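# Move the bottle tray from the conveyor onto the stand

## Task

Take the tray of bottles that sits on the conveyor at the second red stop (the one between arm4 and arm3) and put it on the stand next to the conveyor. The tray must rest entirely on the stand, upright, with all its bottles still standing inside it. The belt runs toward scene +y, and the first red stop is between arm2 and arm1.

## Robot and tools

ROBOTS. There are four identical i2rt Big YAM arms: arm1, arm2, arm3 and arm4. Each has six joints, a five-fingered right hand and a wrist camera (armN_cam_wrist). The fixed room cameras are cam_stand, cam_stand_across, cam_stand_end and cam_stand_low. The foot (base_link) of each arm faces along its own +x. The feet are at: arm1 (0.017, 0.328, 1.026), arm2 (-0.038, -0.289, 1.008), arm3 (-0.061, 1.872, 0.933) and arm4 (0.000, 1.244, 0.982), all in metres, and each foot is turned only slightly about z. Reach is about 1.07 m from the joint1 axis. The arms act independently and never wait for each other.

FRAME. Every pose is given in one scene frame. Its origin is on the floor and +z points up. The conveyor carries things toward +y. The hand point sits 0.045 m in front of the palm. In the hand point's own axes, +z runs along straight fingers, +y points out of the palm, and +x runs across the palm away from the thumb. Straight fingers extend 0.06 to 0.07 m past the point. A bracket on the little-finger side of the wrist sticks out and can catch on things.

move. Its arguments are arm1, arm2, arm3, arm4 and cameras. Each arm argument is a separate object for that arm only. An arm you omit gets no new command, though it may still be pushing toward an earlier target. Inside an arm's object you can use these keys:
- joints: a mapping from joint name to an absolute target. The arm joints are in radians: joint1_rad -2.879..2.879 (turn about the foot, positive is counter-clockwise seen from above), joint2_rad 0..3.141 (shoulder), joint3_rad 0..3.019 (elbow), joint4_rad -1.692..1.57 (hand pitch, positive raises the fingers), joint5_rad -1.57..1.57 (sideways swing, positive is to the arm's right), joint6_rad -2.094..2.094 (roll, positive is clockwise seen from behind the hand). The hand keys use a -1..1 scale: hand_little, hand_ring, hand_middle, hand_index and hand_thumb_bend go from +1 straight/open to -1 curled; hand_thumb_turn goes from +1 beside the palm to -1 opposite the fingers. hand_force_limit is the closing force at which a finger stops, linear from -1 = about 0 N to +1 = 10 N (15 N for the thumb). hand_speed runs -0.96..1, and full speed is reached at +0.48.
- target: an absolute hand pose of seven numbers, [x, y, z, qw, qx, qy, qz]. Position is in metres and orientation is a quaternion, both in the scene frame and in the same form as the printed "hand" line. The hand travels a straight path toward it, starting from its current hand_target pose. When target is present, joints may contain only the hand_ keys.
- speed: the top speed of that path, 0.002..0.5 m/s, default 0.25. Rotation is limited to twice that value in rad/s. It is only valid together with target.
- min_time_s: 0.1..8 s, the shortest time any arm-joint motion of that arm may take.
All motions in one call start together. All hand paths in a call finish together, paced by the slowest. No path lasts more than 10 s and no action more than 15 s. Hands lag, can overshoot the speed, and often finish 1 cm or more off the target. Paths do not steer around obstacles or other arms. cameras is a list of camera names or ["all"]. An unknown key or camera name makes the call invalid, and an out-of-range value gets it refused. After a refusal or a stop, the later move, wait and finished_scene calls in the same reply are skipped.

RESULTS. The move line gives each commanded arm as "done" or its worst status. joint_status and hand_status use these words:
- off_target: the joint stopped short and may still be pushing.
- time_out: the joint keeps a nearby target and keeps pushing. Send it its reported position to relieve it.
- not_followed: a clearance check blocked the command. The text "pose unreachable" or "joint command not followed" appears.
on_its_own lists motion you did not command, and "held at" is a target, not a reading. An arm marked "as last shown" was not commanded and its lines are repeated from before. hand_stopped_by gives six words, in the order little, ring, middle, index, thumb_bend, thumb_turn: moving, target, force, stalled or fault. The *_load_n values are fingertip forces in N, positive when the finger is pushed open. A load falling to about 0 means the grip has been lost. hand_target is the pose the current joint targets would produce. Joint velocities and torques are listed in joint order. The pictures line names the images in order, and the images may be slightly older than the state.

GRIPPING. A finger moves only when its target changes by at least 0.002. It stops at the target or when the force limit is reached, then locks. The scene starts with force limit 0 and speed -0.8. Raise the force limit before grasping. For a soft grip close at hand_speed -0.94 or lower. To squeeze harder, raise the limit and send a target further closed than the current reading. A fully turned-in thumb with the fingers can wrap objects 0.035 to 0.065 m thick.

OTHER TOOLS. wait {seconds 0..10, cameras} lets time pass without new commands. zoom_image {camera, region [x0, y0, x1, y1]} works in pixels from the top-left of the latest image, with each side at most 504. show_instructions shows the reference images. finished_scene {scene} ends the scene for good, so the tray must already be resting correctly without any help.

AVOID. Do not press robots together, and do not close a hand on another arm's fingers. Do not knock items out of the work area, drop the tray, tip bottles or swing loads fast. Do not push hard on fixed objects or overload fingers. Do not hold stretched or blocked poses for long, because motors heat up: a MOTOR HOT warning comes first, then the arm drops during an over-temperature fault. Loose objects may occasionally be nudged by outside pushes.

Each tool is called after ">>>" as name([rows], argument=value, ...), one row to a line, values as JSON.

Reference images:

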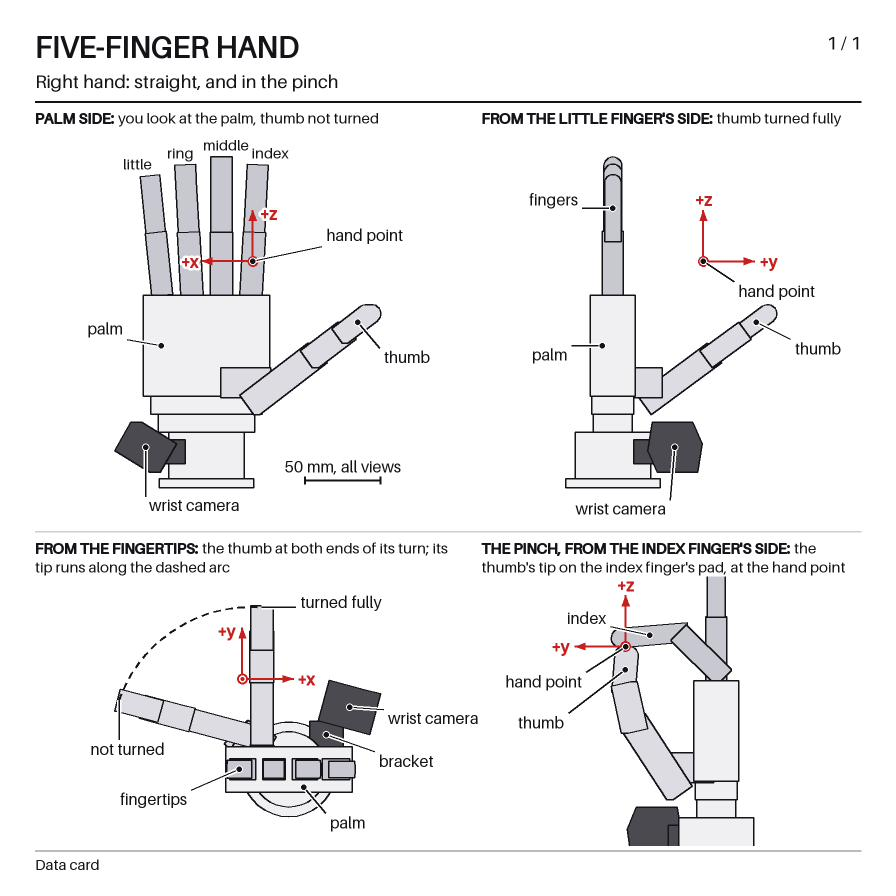

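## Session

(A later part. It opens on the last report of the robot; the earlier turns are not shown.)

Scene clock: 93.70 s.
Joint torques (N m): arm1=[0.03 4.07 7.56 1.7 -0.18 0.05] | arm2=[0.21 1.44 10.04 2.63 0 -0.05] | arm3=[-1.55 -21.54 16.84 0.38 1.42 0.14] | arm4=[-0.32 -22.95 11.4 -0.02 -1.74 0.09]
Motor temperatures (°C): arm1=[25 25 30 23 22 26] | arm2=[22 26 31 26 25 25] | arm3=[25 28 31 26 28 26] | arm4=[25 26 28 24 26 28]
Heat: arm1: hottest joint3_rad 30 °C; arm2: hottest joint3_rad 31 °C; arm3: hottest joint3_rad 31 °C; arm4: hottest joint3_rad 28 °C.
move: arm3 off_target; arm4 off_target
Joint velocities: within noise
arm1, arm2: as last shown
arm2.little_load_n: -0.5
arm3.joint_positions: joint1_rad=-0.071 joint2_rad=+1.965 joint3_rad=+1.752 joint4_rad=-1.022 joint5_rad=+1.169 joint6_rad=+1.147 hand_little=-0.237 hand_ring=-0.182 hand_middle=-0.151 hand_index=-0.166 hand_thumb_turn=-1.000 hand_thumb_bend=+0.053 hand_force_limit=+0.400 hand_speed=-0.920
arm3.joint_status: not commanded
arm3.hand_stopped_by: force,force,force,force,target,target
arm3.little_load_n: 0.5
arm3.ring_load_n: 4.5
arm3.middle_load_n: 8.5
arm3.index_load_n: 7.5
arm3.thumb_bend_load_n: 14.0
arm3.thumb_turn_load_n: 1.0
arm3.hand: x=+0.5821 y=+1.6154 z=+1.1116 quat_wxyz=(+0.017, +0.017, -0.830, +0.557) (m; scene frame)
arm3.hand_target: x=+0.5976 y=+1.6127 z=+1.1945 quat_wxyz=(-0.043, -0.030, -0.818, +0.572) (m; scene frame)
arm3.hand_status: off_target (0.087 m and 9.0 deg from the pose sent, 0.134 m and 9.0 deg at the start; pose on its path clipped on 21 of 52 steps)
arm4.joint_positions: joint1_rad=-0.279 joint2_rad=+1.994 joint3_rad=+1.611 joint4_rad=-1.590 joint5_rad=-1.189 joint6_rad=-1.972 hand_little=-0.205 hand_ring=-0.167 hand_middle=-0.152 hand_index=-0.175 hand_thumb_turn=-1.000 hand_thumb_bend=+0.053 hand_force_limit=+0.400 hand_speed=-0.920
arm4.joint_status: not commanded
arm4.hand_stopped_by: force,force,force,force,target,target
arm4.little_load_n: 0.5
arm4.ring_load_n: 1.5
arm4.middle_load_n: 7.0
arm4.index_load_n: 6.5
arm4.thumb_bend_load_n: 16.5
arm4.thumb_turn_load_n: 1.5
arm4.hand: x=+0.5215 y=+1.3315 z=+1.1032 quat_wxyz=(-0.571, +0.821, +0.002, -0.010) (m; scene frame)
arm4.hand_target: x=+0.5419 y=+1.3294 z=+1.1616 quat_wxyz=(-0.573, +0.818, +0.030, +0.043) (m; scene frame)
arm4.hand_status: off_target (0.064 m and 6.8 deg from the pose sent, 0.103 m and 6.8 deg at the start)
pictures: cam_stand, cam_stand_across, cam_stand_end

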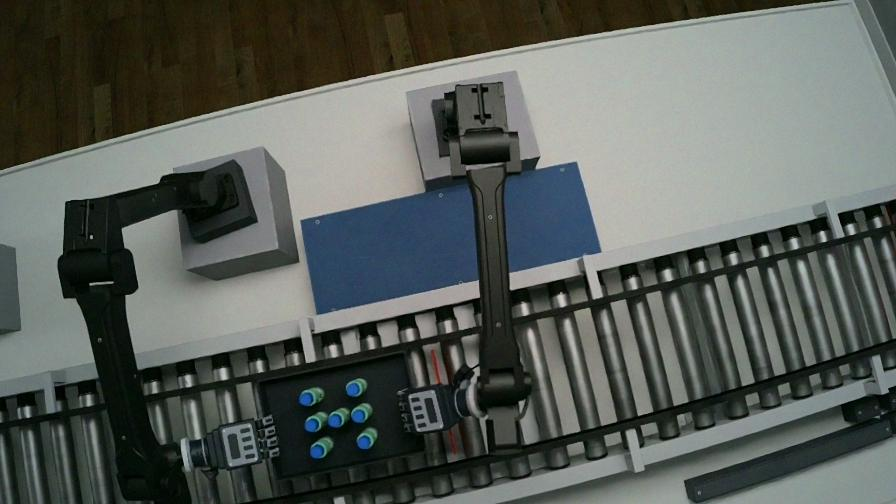

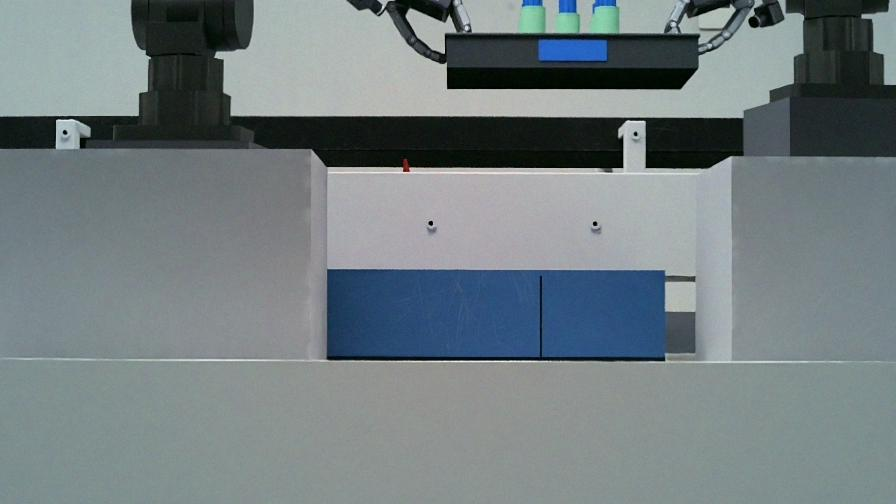

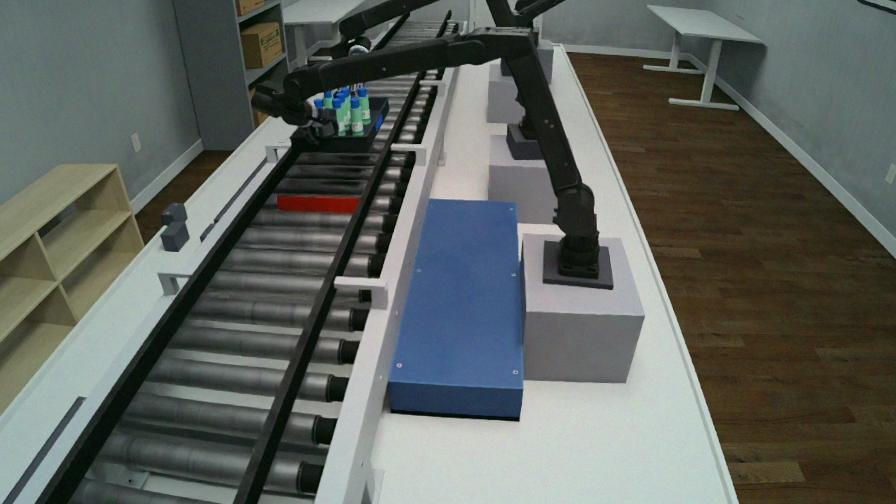

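>>> move(arm4={"target": [0.421, 1.359, 1.158, 0.5728, -0.8181, -0.0300, -0.0428], "speed": 0.08}, arm3={"target": [0.477, 1.643, 1.188, 0.0428, 0.0300, 0.8181, -0.5728], "speed": 0.08}, cameras=["cam_stand", "cam_stand_across", "cam_stand_end"])

>>> zoom_image(camera="cam_stand_across", region=[370, 0, 760, 150])

Scene clock: 101.17 s.
Joint torques (N m): arm1=[-0.38 2.9 7.56 1.83 -0.18 0.09] | arm2=[0.67 1.61 10.19 2.54 0.02 -0.04] | arm3=[-0.97 -17.49 10.15 1.05 1.74 0.18] | arm4=[0.44 -17.73 6.79 1.33 -1.83 0.24]
Motor temperatures (°C): arm1=[25 25 30 23 22 26] | arm2=[22 26 31 26 25 25] | arm3=[25 28 32 26 28 26] | arm4=[25 27 29 24 26 28]
Heat: arm1: hottest joint3_rad 30 °C; arm2: hottest joint3_rad 31 °C; arm3: hottest joint3_rad 32 °C; arm4: hottest joint3_rad 29 °C.
move: arm3 off_target; arm4 off_target
Joint velocities: within noise
arm1, arm2: as last shown
arm2.little_load_n: 0.0
arm2.middle_load_n: -0.5
arm3.joint_positions: joint1_rad=-0.056 joint2_rad=+1.648 joint3_rad=+1.383 joint4_rad=-0.970 joint5_rad=+1.172 joint6_rad=+1.205 hand_little=-0.237 hand_ring=-0.182 hand_middle=-0.151 hand_index=-0.166 hand_thumb_turn=-1.000 hand_thumb_bend=+0.053 hand_force_limit=+0.400 hand_speed=-0.920
arm3.joint_status: not commanded
arm3.hand_stopped_by: force,force,force,force,target,target
arm3.little_load_n: 5.5
arm3.ring_load_n: 7.0
arm3.middle_load_n: 6.5
arm3.index_load_n: 3.5
arm3.thumb_bend_load_n: 14.5
arm3.thumb_turn_load_n: 0.5
arm3.hand: x=+0.4740 y=+1.6398 z=+1.1418 quat_wxyz=(-0.003, -0.002, -0.829, +0.559) (m; scene frame)
arm3.hand_target: x=+0.4759 y=+1.6428 z=+1.1871 quat_wxyz=(-0.043, -0.030, -0.818, +0.572) (m; scene frame)
arm3.hand_status: off_target (0.046 m and 6.0 deg from the pose sent, 0.133 m and 9.0 deg at the start)
arm4.joint_positions: joint1_rad=-0.262 joint2_rad=+1.665 joint3_rad=+1.225 joint4_rad=-1.422 joint5_rad=-1.195 joint6_rad=-1.914 hand_little=-0.205 hand_ring=-0.167 hand_middle=-0.152 hand_index=-0.175 hand_thumb_turn=-1.000 hand_thumb_bend=+0.053 hand_force_limit=+0.400 hand_speed=-0.920
arm4.joint_status: not commanded
arm4.hand_stopped_by: force,force,force,force,target,target
arm4.little_load_n: 2.5
arm4.ring_load_n: 4.5
arm4.middle_load_n: 10.0
arm4.index_load_n: 5.0
arm4.thumb_bend_load_n: 18.5
arm4.thumb_turn_load_n: 1.0
arm4.hand: x=+0.4159 y=+1.3534 z=+1.1291 quat_wxyz=(-0.567, +0.824, +0.017, +0.015) (m; scene frame)
arm4.hand_target: x=+0.4201 y=+1.3589 z=+1.1573 quat_wxyz=(-0.573, +0.818, +0.031, +0.042) (m; scene frame)
arm4.hand_status: off_target (0.030 m and 3.6 deg from the pose sent, 0.118 m and 6.8 deg at the start)
pictures: cam_stand, cam_stand_across, cam_stand_end

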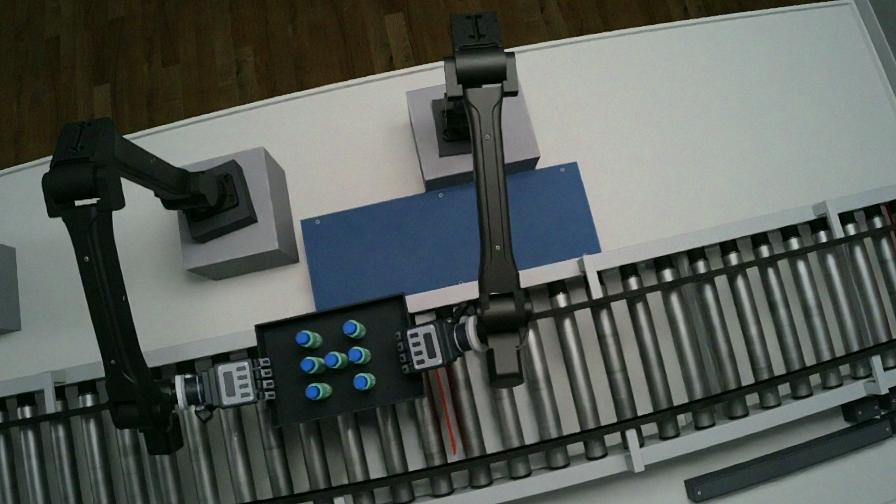

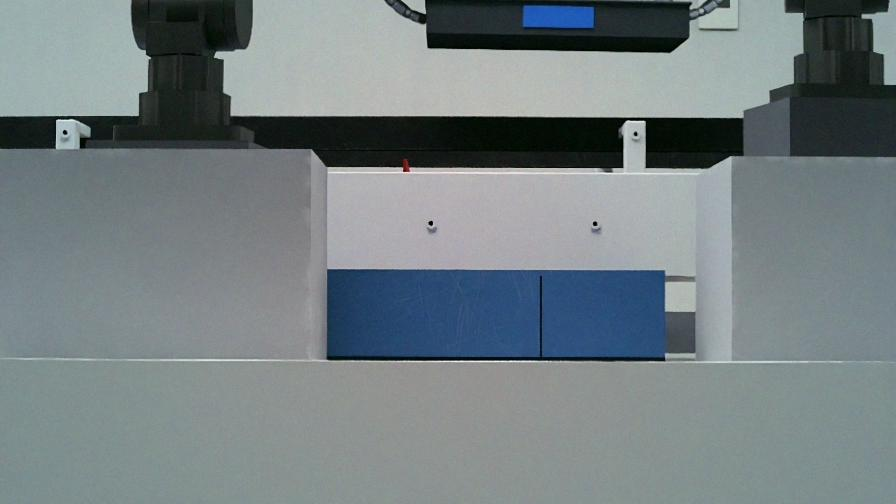

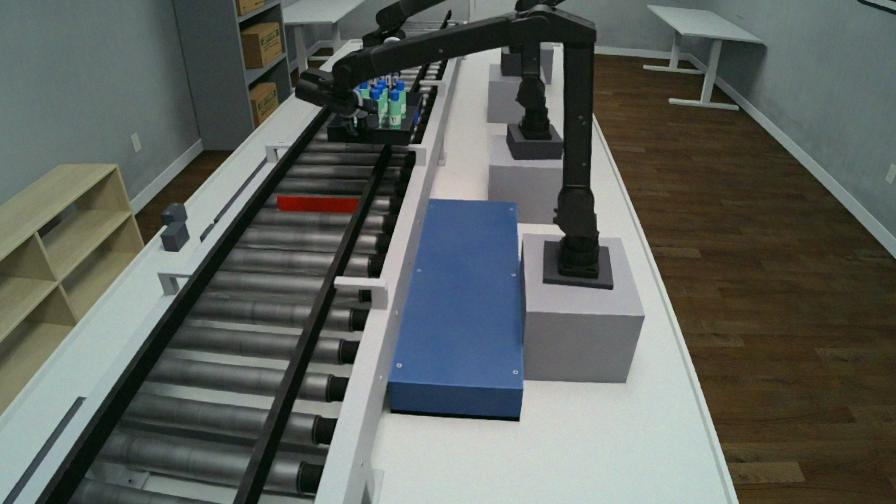

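Scaled by 1.292 from the camera's 896x504 image, which has a finer 1280x720 frame.

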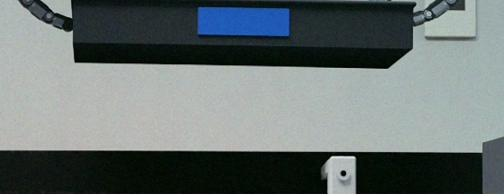

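>>> move(arm4={"target": [0.295, 1.390, 1.146, 0.5734, -0.8189, -0.0150, -0.0215], "speed": 0.08}, arm3={"target": [0.352, 1.675, 1.165, 0.0357, 0.0250, 0.8184, -0.5731], "speed": 0.08}, cameras=["cam_stand", "cam_stand_across", "cam_stand_end"])

Scene clock: 105.20 s.
Joint torques (N m): arm1=[-0.15 3.9 7.5 1.59 -0.14 0.06] | arm2=[0.32 1.32 10.1 2.54 0.01 -0.03] | arm3=[-0.97 -12.04 10.32 0.14 1.71 0.33] | arm4=[0.09 -11.63 6.8 1.35 -1.82 0.41]
Motor temperatures (°C): arm1=[25 25 30 23 22 26] | arm2=[22 26 31 26 25 25] | arm3=[25 29 32 26 29 26] | arm4=[25 27 29 24 26 28]
Heat: arm1: hottest joint3_rad 30 °C; arm2: hottest joint3_rad 31 °C; arm3: hottest joint3_rad 32 °C; arm4: hottest joint3_rad 29 °C.
move: arm3 off_target; arm4 off_target
Joint velocities: within noise
arm1, arm2: as last shown
arm2.middle_load_n: 0.5
arm3.joint_positions: joint1_rad=-0.013 joint2_rad=+1.341 joint3_rad=+1.022 joint4_rad=-1.002 joint5_rad=+1.189 joint6_rad=+1.293 hand_little=-0.237 hand_ring=-0.182 hand_middle=-0.151 hand_index=-0.166 hand_thumb_turn=-1.000 hand_thumb_bend=+0.053 hand_force_limit=+0.400 hand_speed=-0.920
arm3.joint_status: not commanded
arm3.hand_stopped_by: force,force,force,force,target,target
arm3.little_load_n: 4.0
arm3.ring_load_n: 6.5
arm3.middle_load_n: 6.5
arm3.index_load_n: 3.5
arm3.thumb_bend_load_n: 16.5
arm3.thumb_turn_load_n: 1.0
arm3.hand: x=+0.3485 y=+1.6735 z=+1.1321 quat_wxyz=(-0.002, +0.003, -0.828, +0.561) (m; scene frame)
arm3.hand_target: x=+0.3514 y=+1.6747 z=+1.1643 quat_wxyz=(-0.036, -0.025, -0.819, +0.573) (m; scene frame)
arm3.hand_status: off_target (0.033 m and 5.3 deg from the pose sent, 0.129 m and 5.1 deg at the start)
arm4.joint_positions: joint1_rad=-0.208 joint2_rad=+1.331 joint3_rad=+0.861 joint4_rad=-1.272 joint5_rad=-1.200 joint6_rad=-1.774 hand_little=-0.205 hand_ring=-0.167 hand_middle=-0.152 hand_index=-0.175 hand_thumb_turn=-1.000 hand_thumb_bend=+0.053 hand_force_limit=+0.400 hand_speed=-0.920
arm4.joint_status: not commanded
arm4.hand_stopped_by: force,force,force,force,target,target
arm4.little_load_n: 2.0
arm4.ring_load_n: 3.5
arm4.middle_load_n: 8.5
arm4.index_load_n: 5.0
arm4.thumb_bend_load_n: 19.0
arm4.thumb_turn_load_n: 1.5
arm4.hand: x=+0.2923 y=+1.3843 z=+1.1275 quat_wxyz=(-0.565, +0.825, +0.014, +0.009) (m; scene frame)
arm4.hand_target: x=+0.2946 y=+1.3898 z=+1.1456 quat_wxyz=(-0.574, +0.819, +0.016, +0.021) (m; scene frame)
arm4.hand_status: off_target (0.020 m and 1.9 deg from the pose sent, 0.127 m and 1.2 deg at the start)
pictures: cam_stand, cam_stand_across, cam_stand_end

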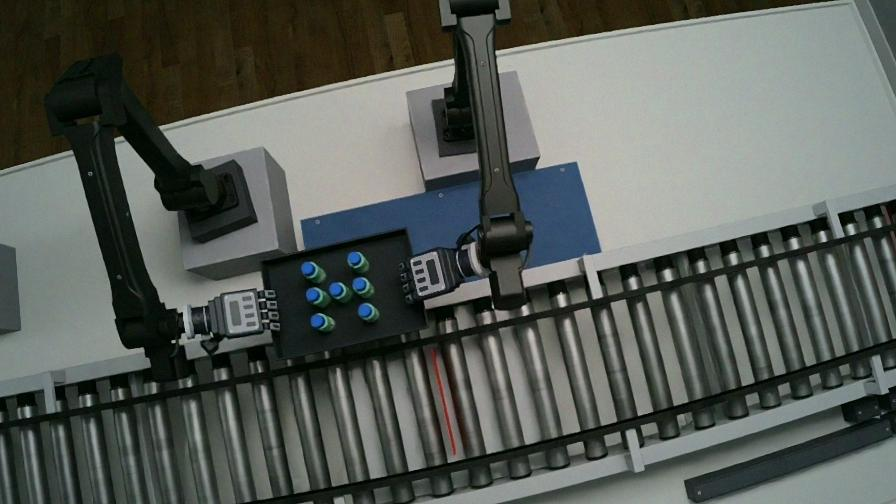

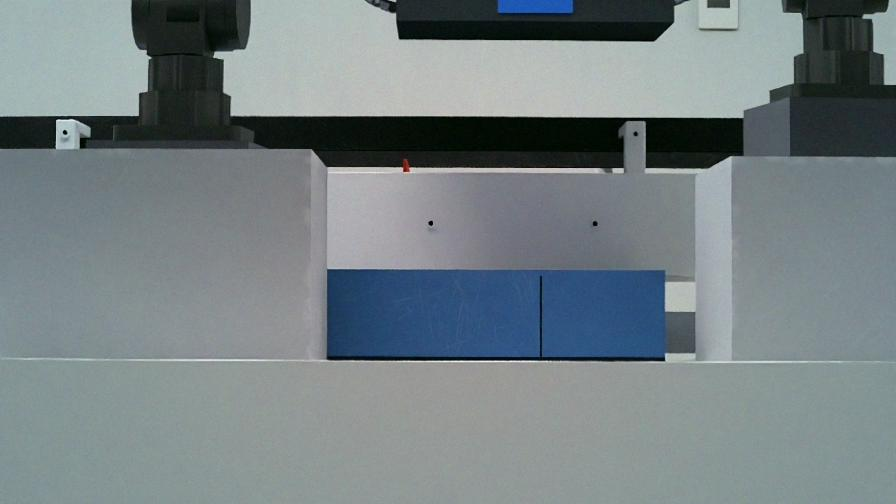

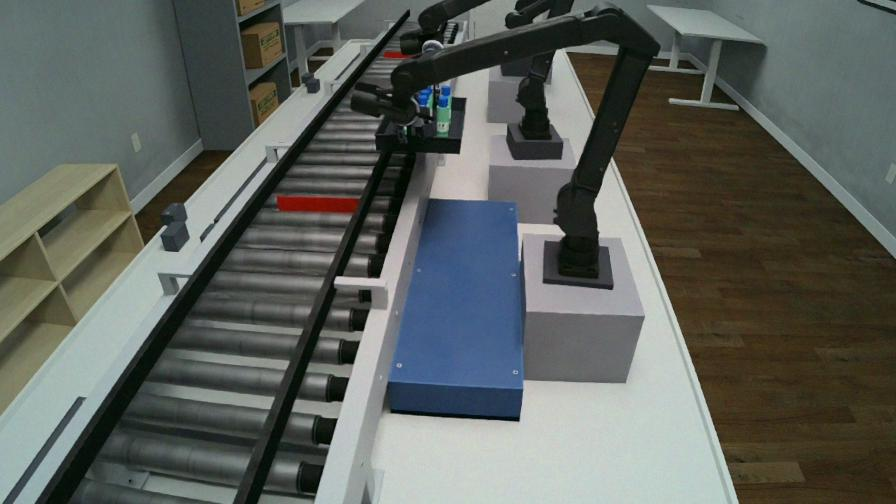

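>>> move(arm4={"target": [0.174, 1.445, 1.117, 0.5734, -0.8189, -0.0150, -0.0215], "speed": 0.08}, arm3={"target": [0.231, 1.731, 1.136, 0.0357, 0.0250, 0.8184, -0.5731], "speed": 0.08}, cameras=["cam_stand", "cam_stand_across", "cam_stand_end"])

Scene clock: 110.00 s.
Joint torques (N m): arm1=[0.15 4.48 7.42 1.54 -0.11 0.04] | arm2=[0.26 1.44 10.11 2.58 -0.01 -0.02] | arm3=[-1.32 -5.13 10.51 -1.22 1.44 0.35] | arm4=[0.38 -4.95 7.83 2.78 -0.85 0.32]
Motor temperatures (°C): arm1=[25 25 30 23 22 26] | arm2=[22 26 31 26 25 25] | arm3=[25 29 32 26 29 26] | arm4=[25 27 28 24 26 28]
Heat: arm1: hottest joint3_rad 30 °C; arm2: hottest joint3_rad 31 °C; arm3: hottest joint3_rad 32 °C; arm4: hottest joint3_rad 28 °C.
move: arm3 off_target; arm4 off_target
Joint velocities: within noise
arm1.joint_positions: joint1_rad=+0.098 joint2_rad=+0.547 joint3_rad=+1.374 joint4_rad=-1.301 joint5_rad=-0.090 joint6_rad=-1.151 hand_little=+1.000 hand_ring=+1.000 hand_middle=+1.000 hand_index=+1.000 hand_thumb_turn=+1.000 hand_thumb_bend=+1.000 hand_force_limit=+0.000 hand_speed=-0.800
arm1.joint_status: not commanded
arm1.hand_stopped_by: target,target,target,target,target,target
arm1.little_load_n: 0.0
arm1.ring_load_n: 0.0
arm1.middle_load_n: 0.0
arm1.index_load_n: 0.0
arm1.thumb_bend_load_n: 0.0
arm1.thumb_turn_load_n: 0.0
arm1.hand: x=+0.2290 y=+0.3345 z=+1.5209 quat_wxyz=(-0.189, +0.849, -0.087, +0.486) (m; scene frame)
arm1.hand_target: x=+0.2276 y=+0.3343 z=+1.5308 quat_wxyz=(-0.192, +0.843, -0.086, +0.496) (m; scene frame)
arm1.hand_status: not commanded
arm2.joint_positions: joint1_rad=-0.023 joint2_rad=+0.637 joint3_rad=+1.321 joint4_rad=-1.164 joint5_rad=-0.169 joint6_rad=-1.286 hand_little=+1.000 hand_ring=+1.000 hand_middle=+1.000 hand_index=+1.000 hand_thumb_turn=+1.000 hand_thumb_bend=+1.000 hand_force_limit=+0.000 hand_speed=-0.800
arm2.joint_status: not commanded
arm2.hand_stopped_by: target,target,target,target,target,target
arm2.little_load_n: 0.0
arm2.ring_load_n: 0.0
arm2.middle_load_n: 0.0
arm2.index_load_n: 0.0
arm2.thumb_bend_load_n: 0.0
arm2.thumb_turn_load_n: 0.0
arm2.hand: x=+0.2284 y=-0.3437 z=+1.4937 quat_wxyz=(-0.109, +0.840, -0.138, +0.514) (m; scene frame)
arm2.hand_target: x=+0.2273 y=-0.3436 z=+1.5062 quat_wxyz=(-0.110, +0.833, -0.135, +0.525) (m; scene frame)
arm2.hand_status: not commanded
arm3.joint_positions: joint1_rad=+0.169 joint2_rad=+1.084 joint3_rad=+0.771 joint4_rad=-1.462 joint5_rad=+1.208 joint6_rad=+1.819 hand_little=-0.236 hand_ring=-0.182 hand_middle=-0.152 hand_index=-0.167 hand_thumb_turn=-1.000 hand_thumb_bend=+0.054 hand_force_limit=+0.400 hand_speed=-0.920
arm3.joint_status: not commanded
arm3.hand_stopped_by: force,force,force,force,target,target
arm3.little_load_n: 10.0
arm3.ring_load_n: 6.5
arm3.middle_load_n: 1.0
arm3.index_load_n: 0.0
arm3.thumb_bend_load_n: 18.0
arm3.thumb_turn_load_n: 1.5
arm3.hand: x=+0.2232 y=+1.7302 z=+1.1187 quat_wxyz=(-0.015, -0.011, -0.824, +0.567) (m; scene frame)
arm3.hand_target: x=+0.2307 y=+1.7309 z=+1.1357 quat_wxyz=(-0.036, -0.024, -0.819, +0.573) (m; scene frame)
arm3.hand_status: off_target (0.019 m and 3.0 deg from the pose sent, 0.131 m and 5.3 deg at the start)
arm4.joint_positions: joint1_rad=+0.034 joint2_rad=+0.835 joint3_rad=+0.448 joint4_rad=-0.743 joint5_rad=-1.173 joint6_rad=-1.103 hand_little=-0.205 hand_ring=-0.167 hand_middle=-0.152 hand_index=-0.174 hand_thumb_turn=-1.000 hand_thumb_bend=+0.054 hand_force_limit=+0.400 hand_speed=-0.920
arm4.joint_status: not commanded
arm4.hand_stopped_by: force,force,force,force,target,target
arm4.little_load_n: 1.5
arm4.ring_load_n: 4.5
arm4.middle_load_n: 13.0
arm4.index_load_n: 6.5
arm4.thumb_bend_load_n: 21.5
arm4.thumb_turn_load_n: 2.0
arm4.hand: x=+0.1671 y=+1.4415 z=+1.1042 quat_wxyz=(-0.568, +0.823, +0.008, +0.006) (m; scene frame)
arm4.hand_target: x=+0.1736 y=+1.4448 z=+1.1171 quat_wxyz=(-0.574, +0.819, +0.015, +0.021) (m; scene frame)
arm4.hand_status: off_target (0.015 m and 2.1 deg from the pose sent, 0.133 m and 1.9 deg at the start)
pictures: cam_stand, cam_stand_across, cam_stand_end

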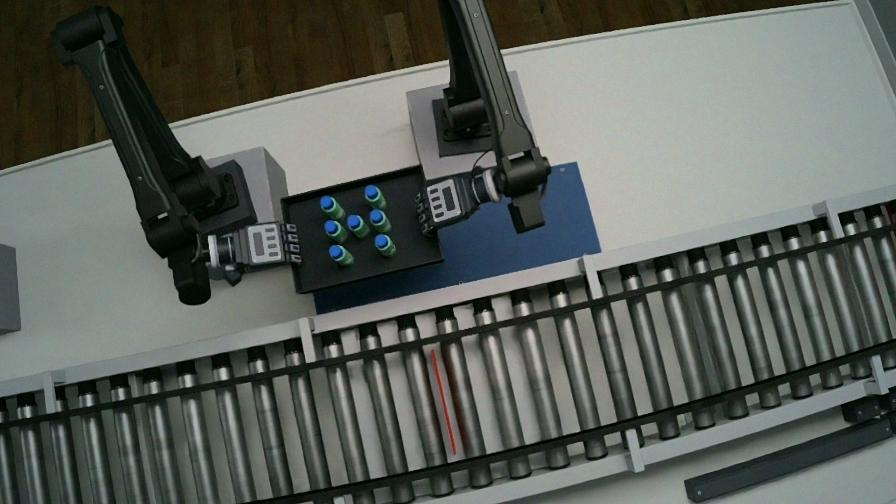

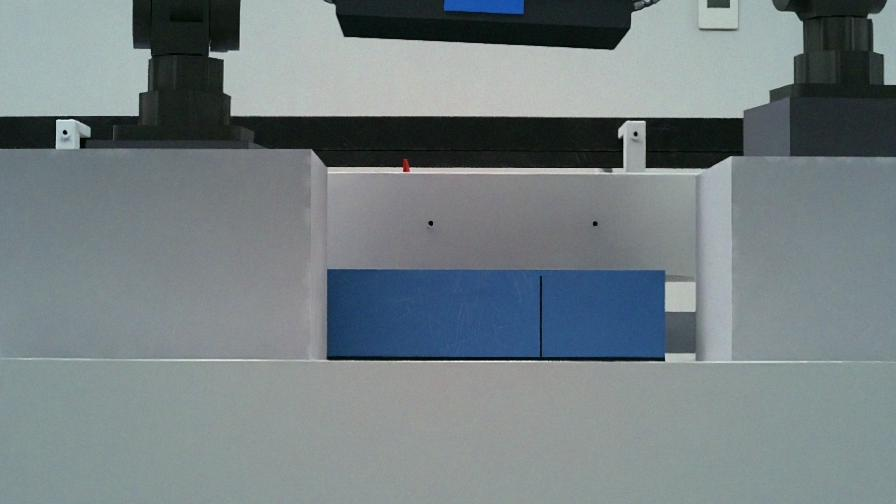

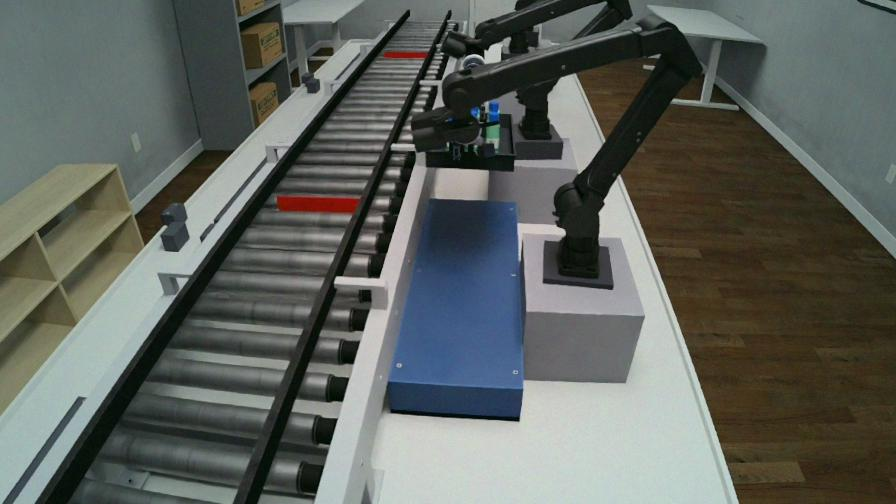

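>>> move(arm4={"target": [0.182, 1.443, 1.014, 0.5734, -0.8189, -0.0150, -0.0215], "speed": 0.07}, arm3={"target": [0.240, 1.731, 1.021, 0.0357, 0.0250, 0.8184, -0.5731], "speed": 0.07}, cameras=["all"])

Scene clock: 115.03 s.
Joint torques (N m): arm1=[0.15 4.25 7.58 1.85 -0.12 0.08] | arm2=[0.32 1.55 10.15 2.55 0.01 -0.04] | arm3=[-1.73 -6.12 7.49 -0.06 1.31 0.17] | arm4=[-0.56 -5.42 5.71 2.62 -1.07 0.13]
Motor temperatures (°C): arm1=[25 25 30 23 22 26] | arm2=[22 26 32 26 25 25] | arm3=[25 28 32 26 29 26] | arm4=[25 27 28 24 26 28]
Heat: arm1: hottest joint3_rad 30 °C; arm2: hottest joint3_rad 32 °C; arm3: hottest joint3_rad 32 °C; arm4: hottest joint3_rad 28 °C.
move: arm3 off_target; arm4 off_target
Joint velocities: within noise
arm1, arm2: as last shown
arm3.joint_positions: joint1_rad=+0.169 joint2_rad=+1.279 joint3_rad=+0.596 joint4_rad=-1.088 joint5_rad=+1.212 joint6_rad=+1.823 hand_little=-0.236 hand_ring=-0.182 hand_middle=-0.152 hand_index=-0.167 hand_thumb_turn=-1.000 hand_thumb_bend=+0.054 hand_force_limit=+0.400 hand_speed=-0.920
arm3.joint_status: not commanded
arm3.hand_stopped_by: force,force,force,force,target,target
arm3.little_load_n: 7.5
arm3.ring_load_n: 7.0
arm3.middle_load_n: 4.0
arm3.index_load_n: 1.0
arm3.thumb_bend_load_n: 18.5
arm3.thumb_turn_load_n: 1.5
arm3.hand: x=+0.2317 y=+1.7312 z=+1.0120 quat_wxyz=(-0.018, -0.014, -0.822, +0.568) (m; scene frame)
arm3.hand_target: x=+0.2398 y=+1.7311 z=+1.0210 quat_wxyz=(-0.036, -0.025, -0.818, +0.573) (m; scene frame)
arm3.hand_status: off_target (0.012 m and 2.5 deg from the pose sent, 0.099 m and 3.0 deg at the start)
arm4.joint_positions: joint1_rad=+0.034 joint2_rad=+1.131 joint3_rad=+0.284 joint4_rad=-0.282 joint5_rad=-1.172 joint6_rad=-1.106 hand_little=-0.205 hand_ring=-0.167 hand_middle=-0.152 hand_index=-0.174 hand_thumb_turn=-1.000 hand_thumb_bend=+0.054 hand_force_limit=+0.400 hand_speed=-0.920
arm4.joint_status: not commanded
arm4.hand_stopped_by: force,force,force,force,target,target
arm4.little_load_n: 0.0
arm4.ring_load_n: 1.5
arm4.middle_load_n: 8.5
arm4.index_load_n: 8.0
arm4.thumb_bend_load_n: 17.5
arm4.thumb_turn_load_n: 2.5
arm4.hand: x=+0.1724 y=+1.4415 z=+1.0072 quat_wxyz=(-0.567, +0.823, +0.010, +0.008) (m; scene frame)
arm4.hand_target: x=+0.1818 y=+1.4428 z=+1.0140 quat_wxyz=(-0.573, +0.819, +0.015, +0.021) (m; scene frame)
arm4.hand_status: off_target (0.012 m and 1.9 deg from the pose sent, 0.091 m and 2.1 deg at the start)
pictures: arm1_cam_wrist, arm2_cam_wrist, arm3_cam_wrist, arm4_cam_wrist, cam_stand, cam_stand_across, cam_stand_end, cam_stand_low
camera_calibration:
arm3_cam_wrist: T_world_to_cam=[[-0.186705, 0.393966, -0.899962, 0.266881], [0.824773, 0.560563, 0.0742841, -1.23785], [0.533751, -0.728396, -0.429592, 1.68936], [0, 0, 0, 1]] pos_world=[0.169076, 1.81928, 1.05787]
arm4_cam_wrist: T_world_to_cam=[[0.251148, -0.394207, -0.884039, 1.41012], [-0.823295, -0.567293, 0.0190729, 0.9373], [-0.509028, 0.723035, -0.467023, -0.370834], [0, 0, 0, 1]] pos_world=[0.228761, 1.35573, 1.05553]

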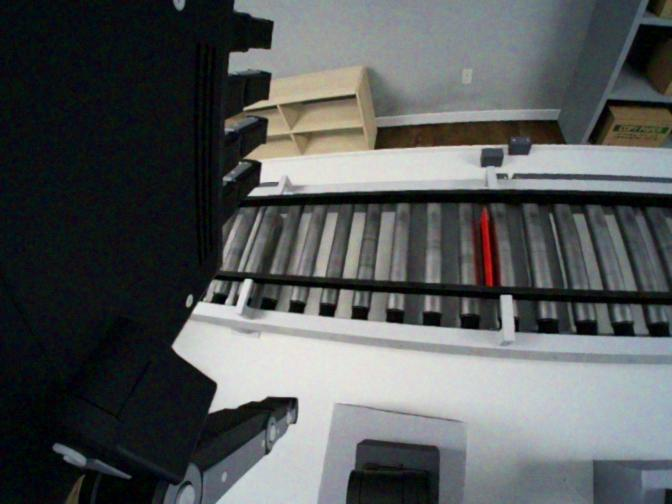

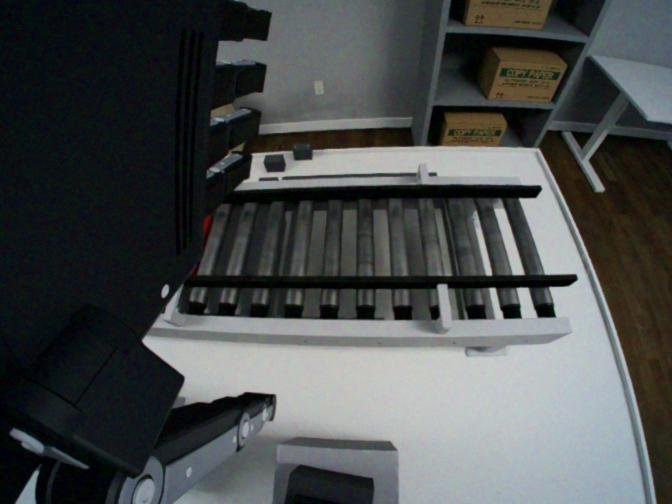

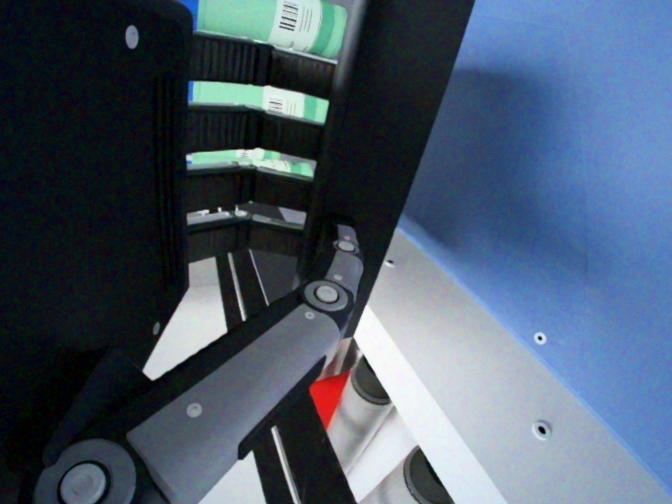

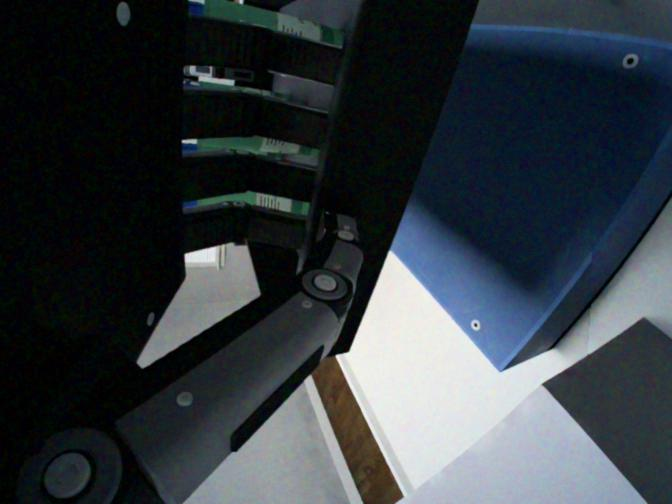

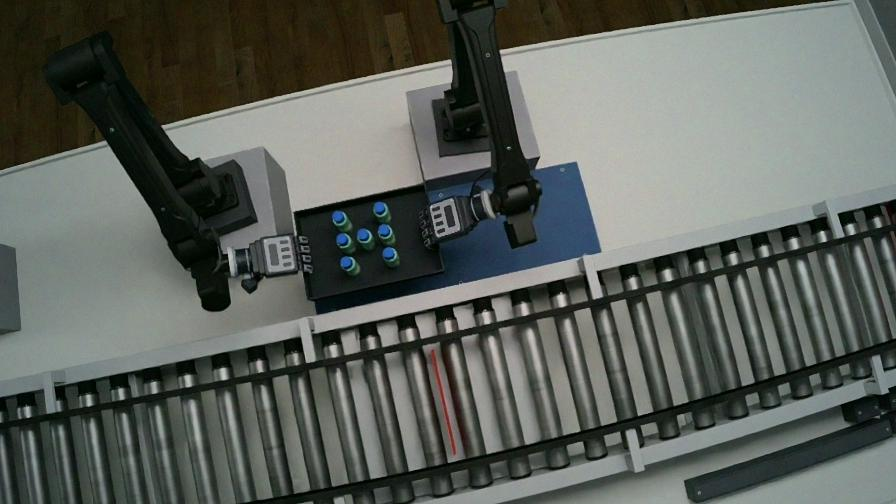

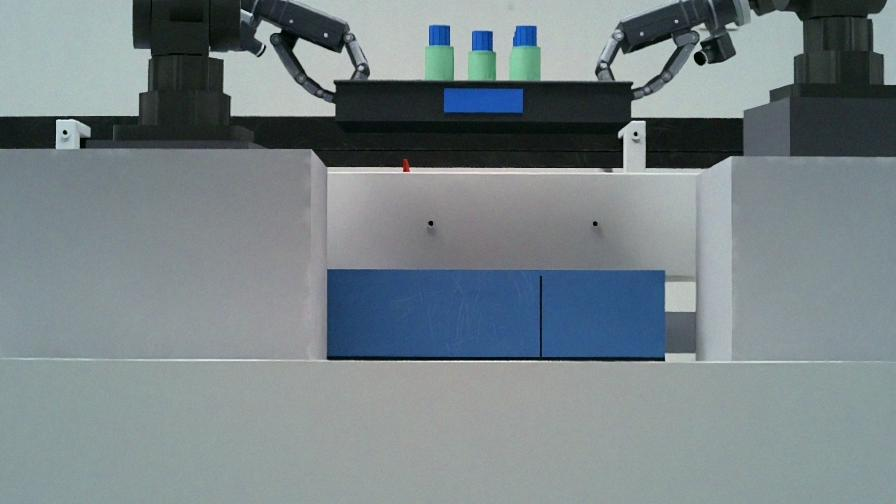

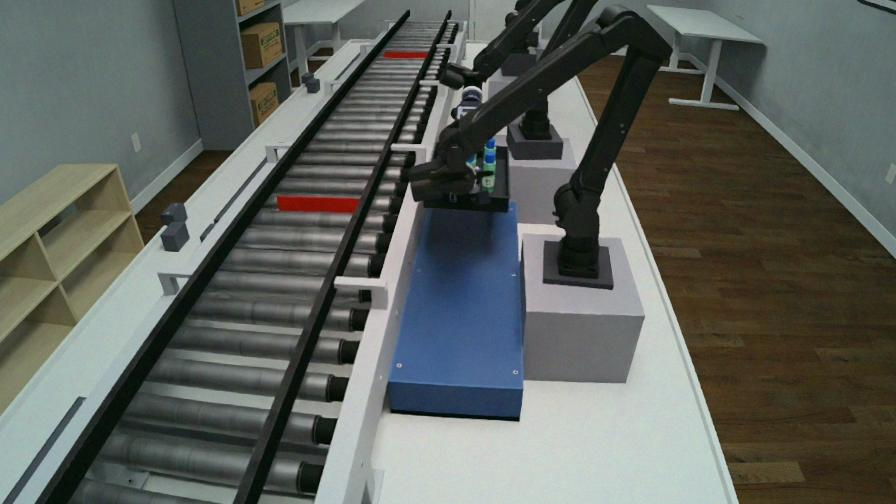

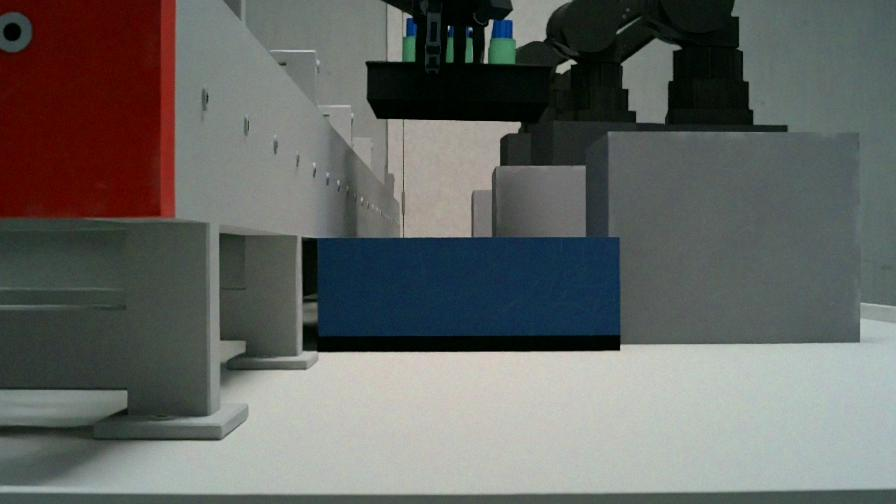

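>>> move(arm4={"target": [0.184, 1.443, 0.908, 0.5734, -0.8189, -0.0150, -0.0215], "speed": 0.06}, arm3={"target": [0.240, 1.731, 0.914, 0.0357, 0.0250, 0.8184, -0.5731], "speed": 0.06}, cameras=["cam_stand", "cam_stand_across", "cam_stand_low", "arm4_cam_wrist", "arm3_cam_wrist"])

Scene clock: 119.60 s.
Joint torques (N m): arm1=[-0.26 4.37 7.53 1.74 -0.17 0.04] | arm2=[0.44 1.61 10.11 2.56 0 -0.05] | arm3=[-1.96 -7.59 4 -0.06 1.06 0.09] | arm4=[-0.26 -8.76 1.2 2.73 -1.04 0.24]
Motor temperatures (°C): arm1=[25 25 30 23 22 26] | arm2=[22 25 32 26 25 25] | arm3=[25 28 31 26 29 26] | arm4=[25 26 28 24 26 28]
Heat: arm1: hottest joint3_rad 30 °C; arm2: hottest joint3_rad 32 °C; arm3: hottest joint3_rad 31 °C; arm4: hottest joint3_rad 28 °C.
move: arm3 done; arm4 done
Joint velocities: within noise
arm1, arm2: as last shown
arm1.ring_load_n: 0.5
arm1.thumb_bend_load_n: 0.5
arm3.joint_positions: joint1_rad=+0.169 joint2_rad=+1.593 joint3_rad=+0.500 joint4_rad=-0.656 joint5_rad=+1.219 joint6_rad=+1.820 hand_little=-0.236 hand_ring=-0.182 hand_middle=-0.152 hand_index=-0.167 hand_thumb_turn=-1.000 hand_thumb_bend=+0.054 hand_force_limit=+0.400 hand_speed=-0.920
arm3.joint_status: not commanded
arm3.hand_stopped_by: force,force,force,force,target,target
arm3.little_load_n: 9.0
arm3.ring_load_n: 8.5
arm3.middle_load_n: 4.5
arm3.index_load_n: 0.0
arm3.thumb_bend_load_n: 19.0
arm3.thumb_turn_load_n: 1.5
arm3.hand: x=+0.2366 y=+1.7318 z=+0.9100 quat_wxyz=(-0.028, -0.019, -0.821, +0.570) (m; scene frame)
arm3.hand_target: x=+0.2401 y=+1.7310 z=+0.9140 quat_wxyz=(-0.036, -0.025, -0.818, +0.573) (m; scene frame)
arm3.hand_status: done (0.005 m and 1.3 deg from the pose sent, 0.098 m and 2.4 deg at the start)
arm4.joint_positions: joint1_rad=+0.034 joint2_rad=+1.734 joint3_rad=+0.234 joint4_rad=+0.381 joint5_rad=-1.172 joint6_rad=-1.113 hand_little=-0.205 hand_ring=-0.167 hand_middle=-0.152 hand_index=-0.174 hand_thumb_turn=-1.000 hand_thumb_bend=+0.054 hand_force_limit=+0.400 hand_speed=-0.920
arm4.joint_status: not commanded
arm4.hand_stopped_by: force,force,force,force,target,target
arm4.little_load_n: 1.0
arm4.ring_load_n: 2.0
arm4.middle_load_n: 7.0
arm4.index_load_n: 6.5
arm4.thumb_bend_load_n: 16.0
arm4.thumb_turn_load_n: 2.5
arm4.hand: x=+0.1782 y=+1.4416 z=+0.9034 quat_wxyz=(-0.568, +0.823, +0.015, +0.013) (m; scene frame)
arm4.hand_target: x=+0.1840 y=+1.4429 z=+0.9079 quat_wxyz=(-0.573, +0.819, +0.015, +0.021) (m; scene frame)
arm4.hand_status: done (0.008 m and 1.2 deg from the pose sent, 0.100 m and 1.9 deg at the start)
pictures: arm3_cam_wrist, arm4_cam_wrist, cam_stand, cam_stand_across, cam_stand_low
camera_calibration:
arm3_cam_wrist: T_world_to_cam=[[-0.168953, 0.389275, -0.905494, 0.184643], [0.822012, 0.562556, 0.0884682, -1.25034], [0.54383, -0.72938, -0.415034, 1.62942], [0, 0, 0, 1]] pos_world=[0.172864, 1.81998, 0.954075]
arm4_cam_wrist: T_world_to_cam=[[0.265404, -0.392131, -0.880792, 1.3085], [-0.822104, -0.569309, 0.00573832, 0.958841], [-0.503693, 0.722579, -0.473469, -0.41081], [0, 0, 0, 1]] pos_world=[0.234063, 1.35582, 0.952509]

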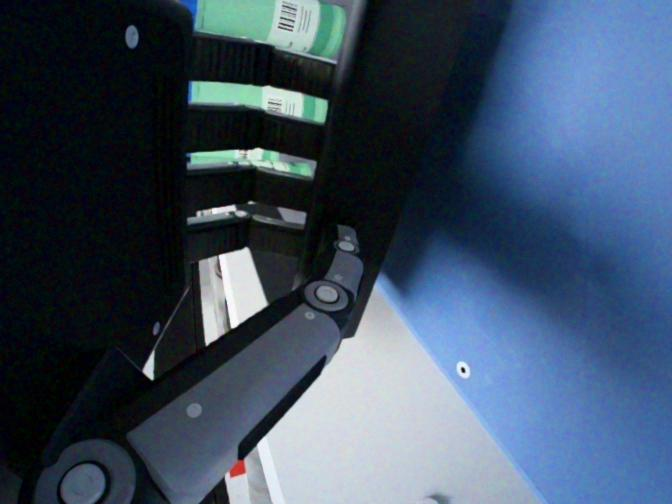

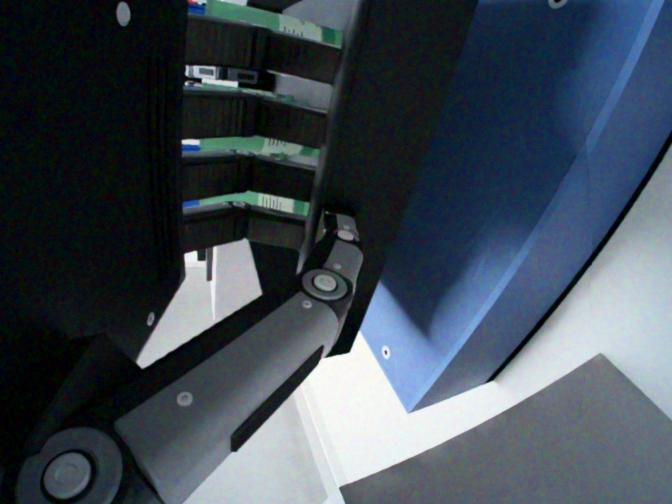

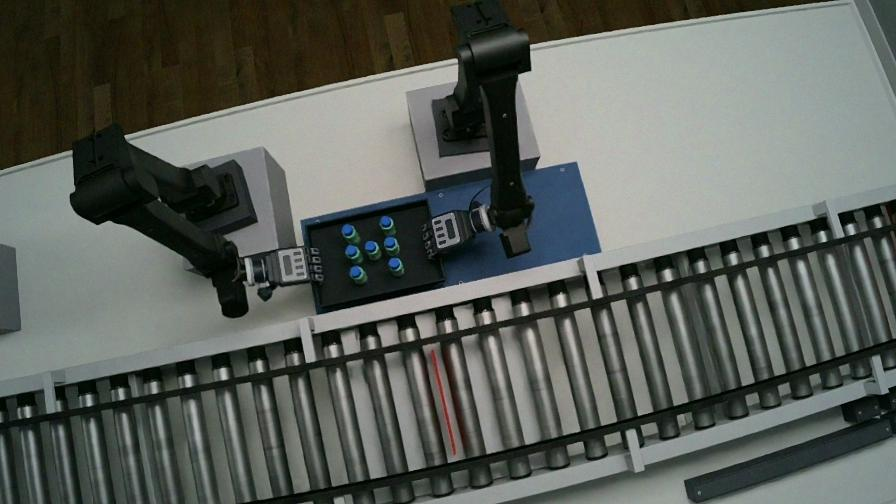

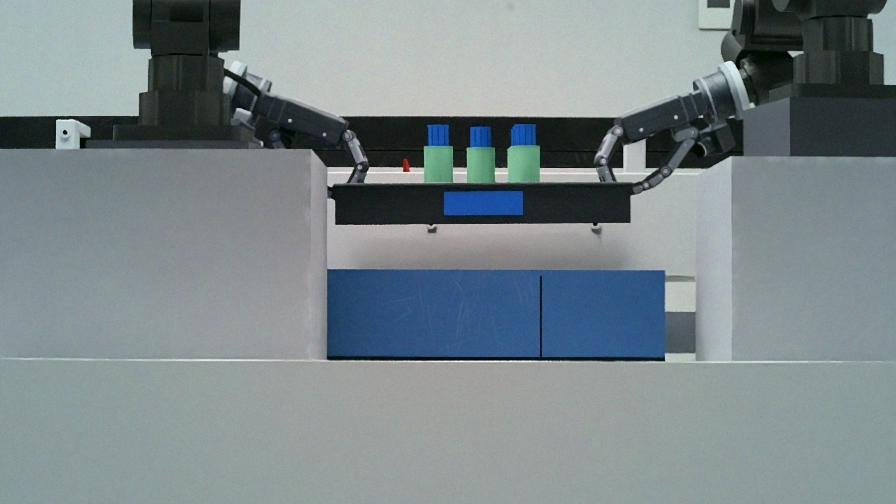

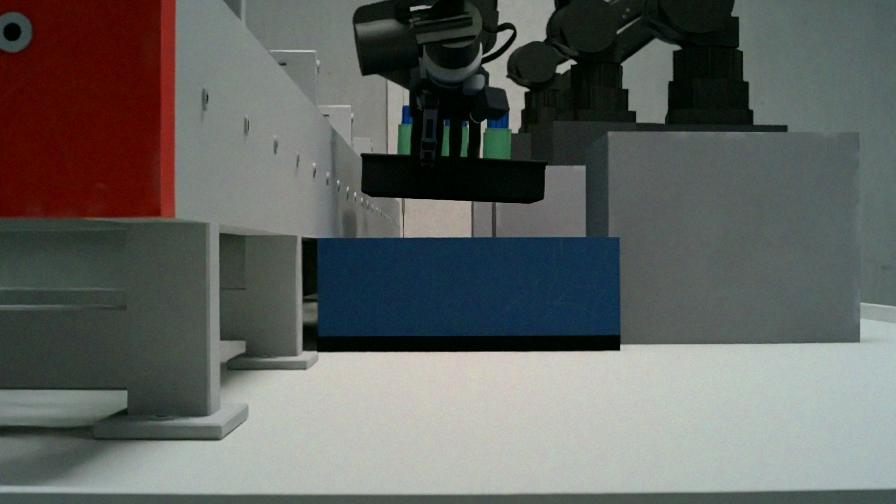

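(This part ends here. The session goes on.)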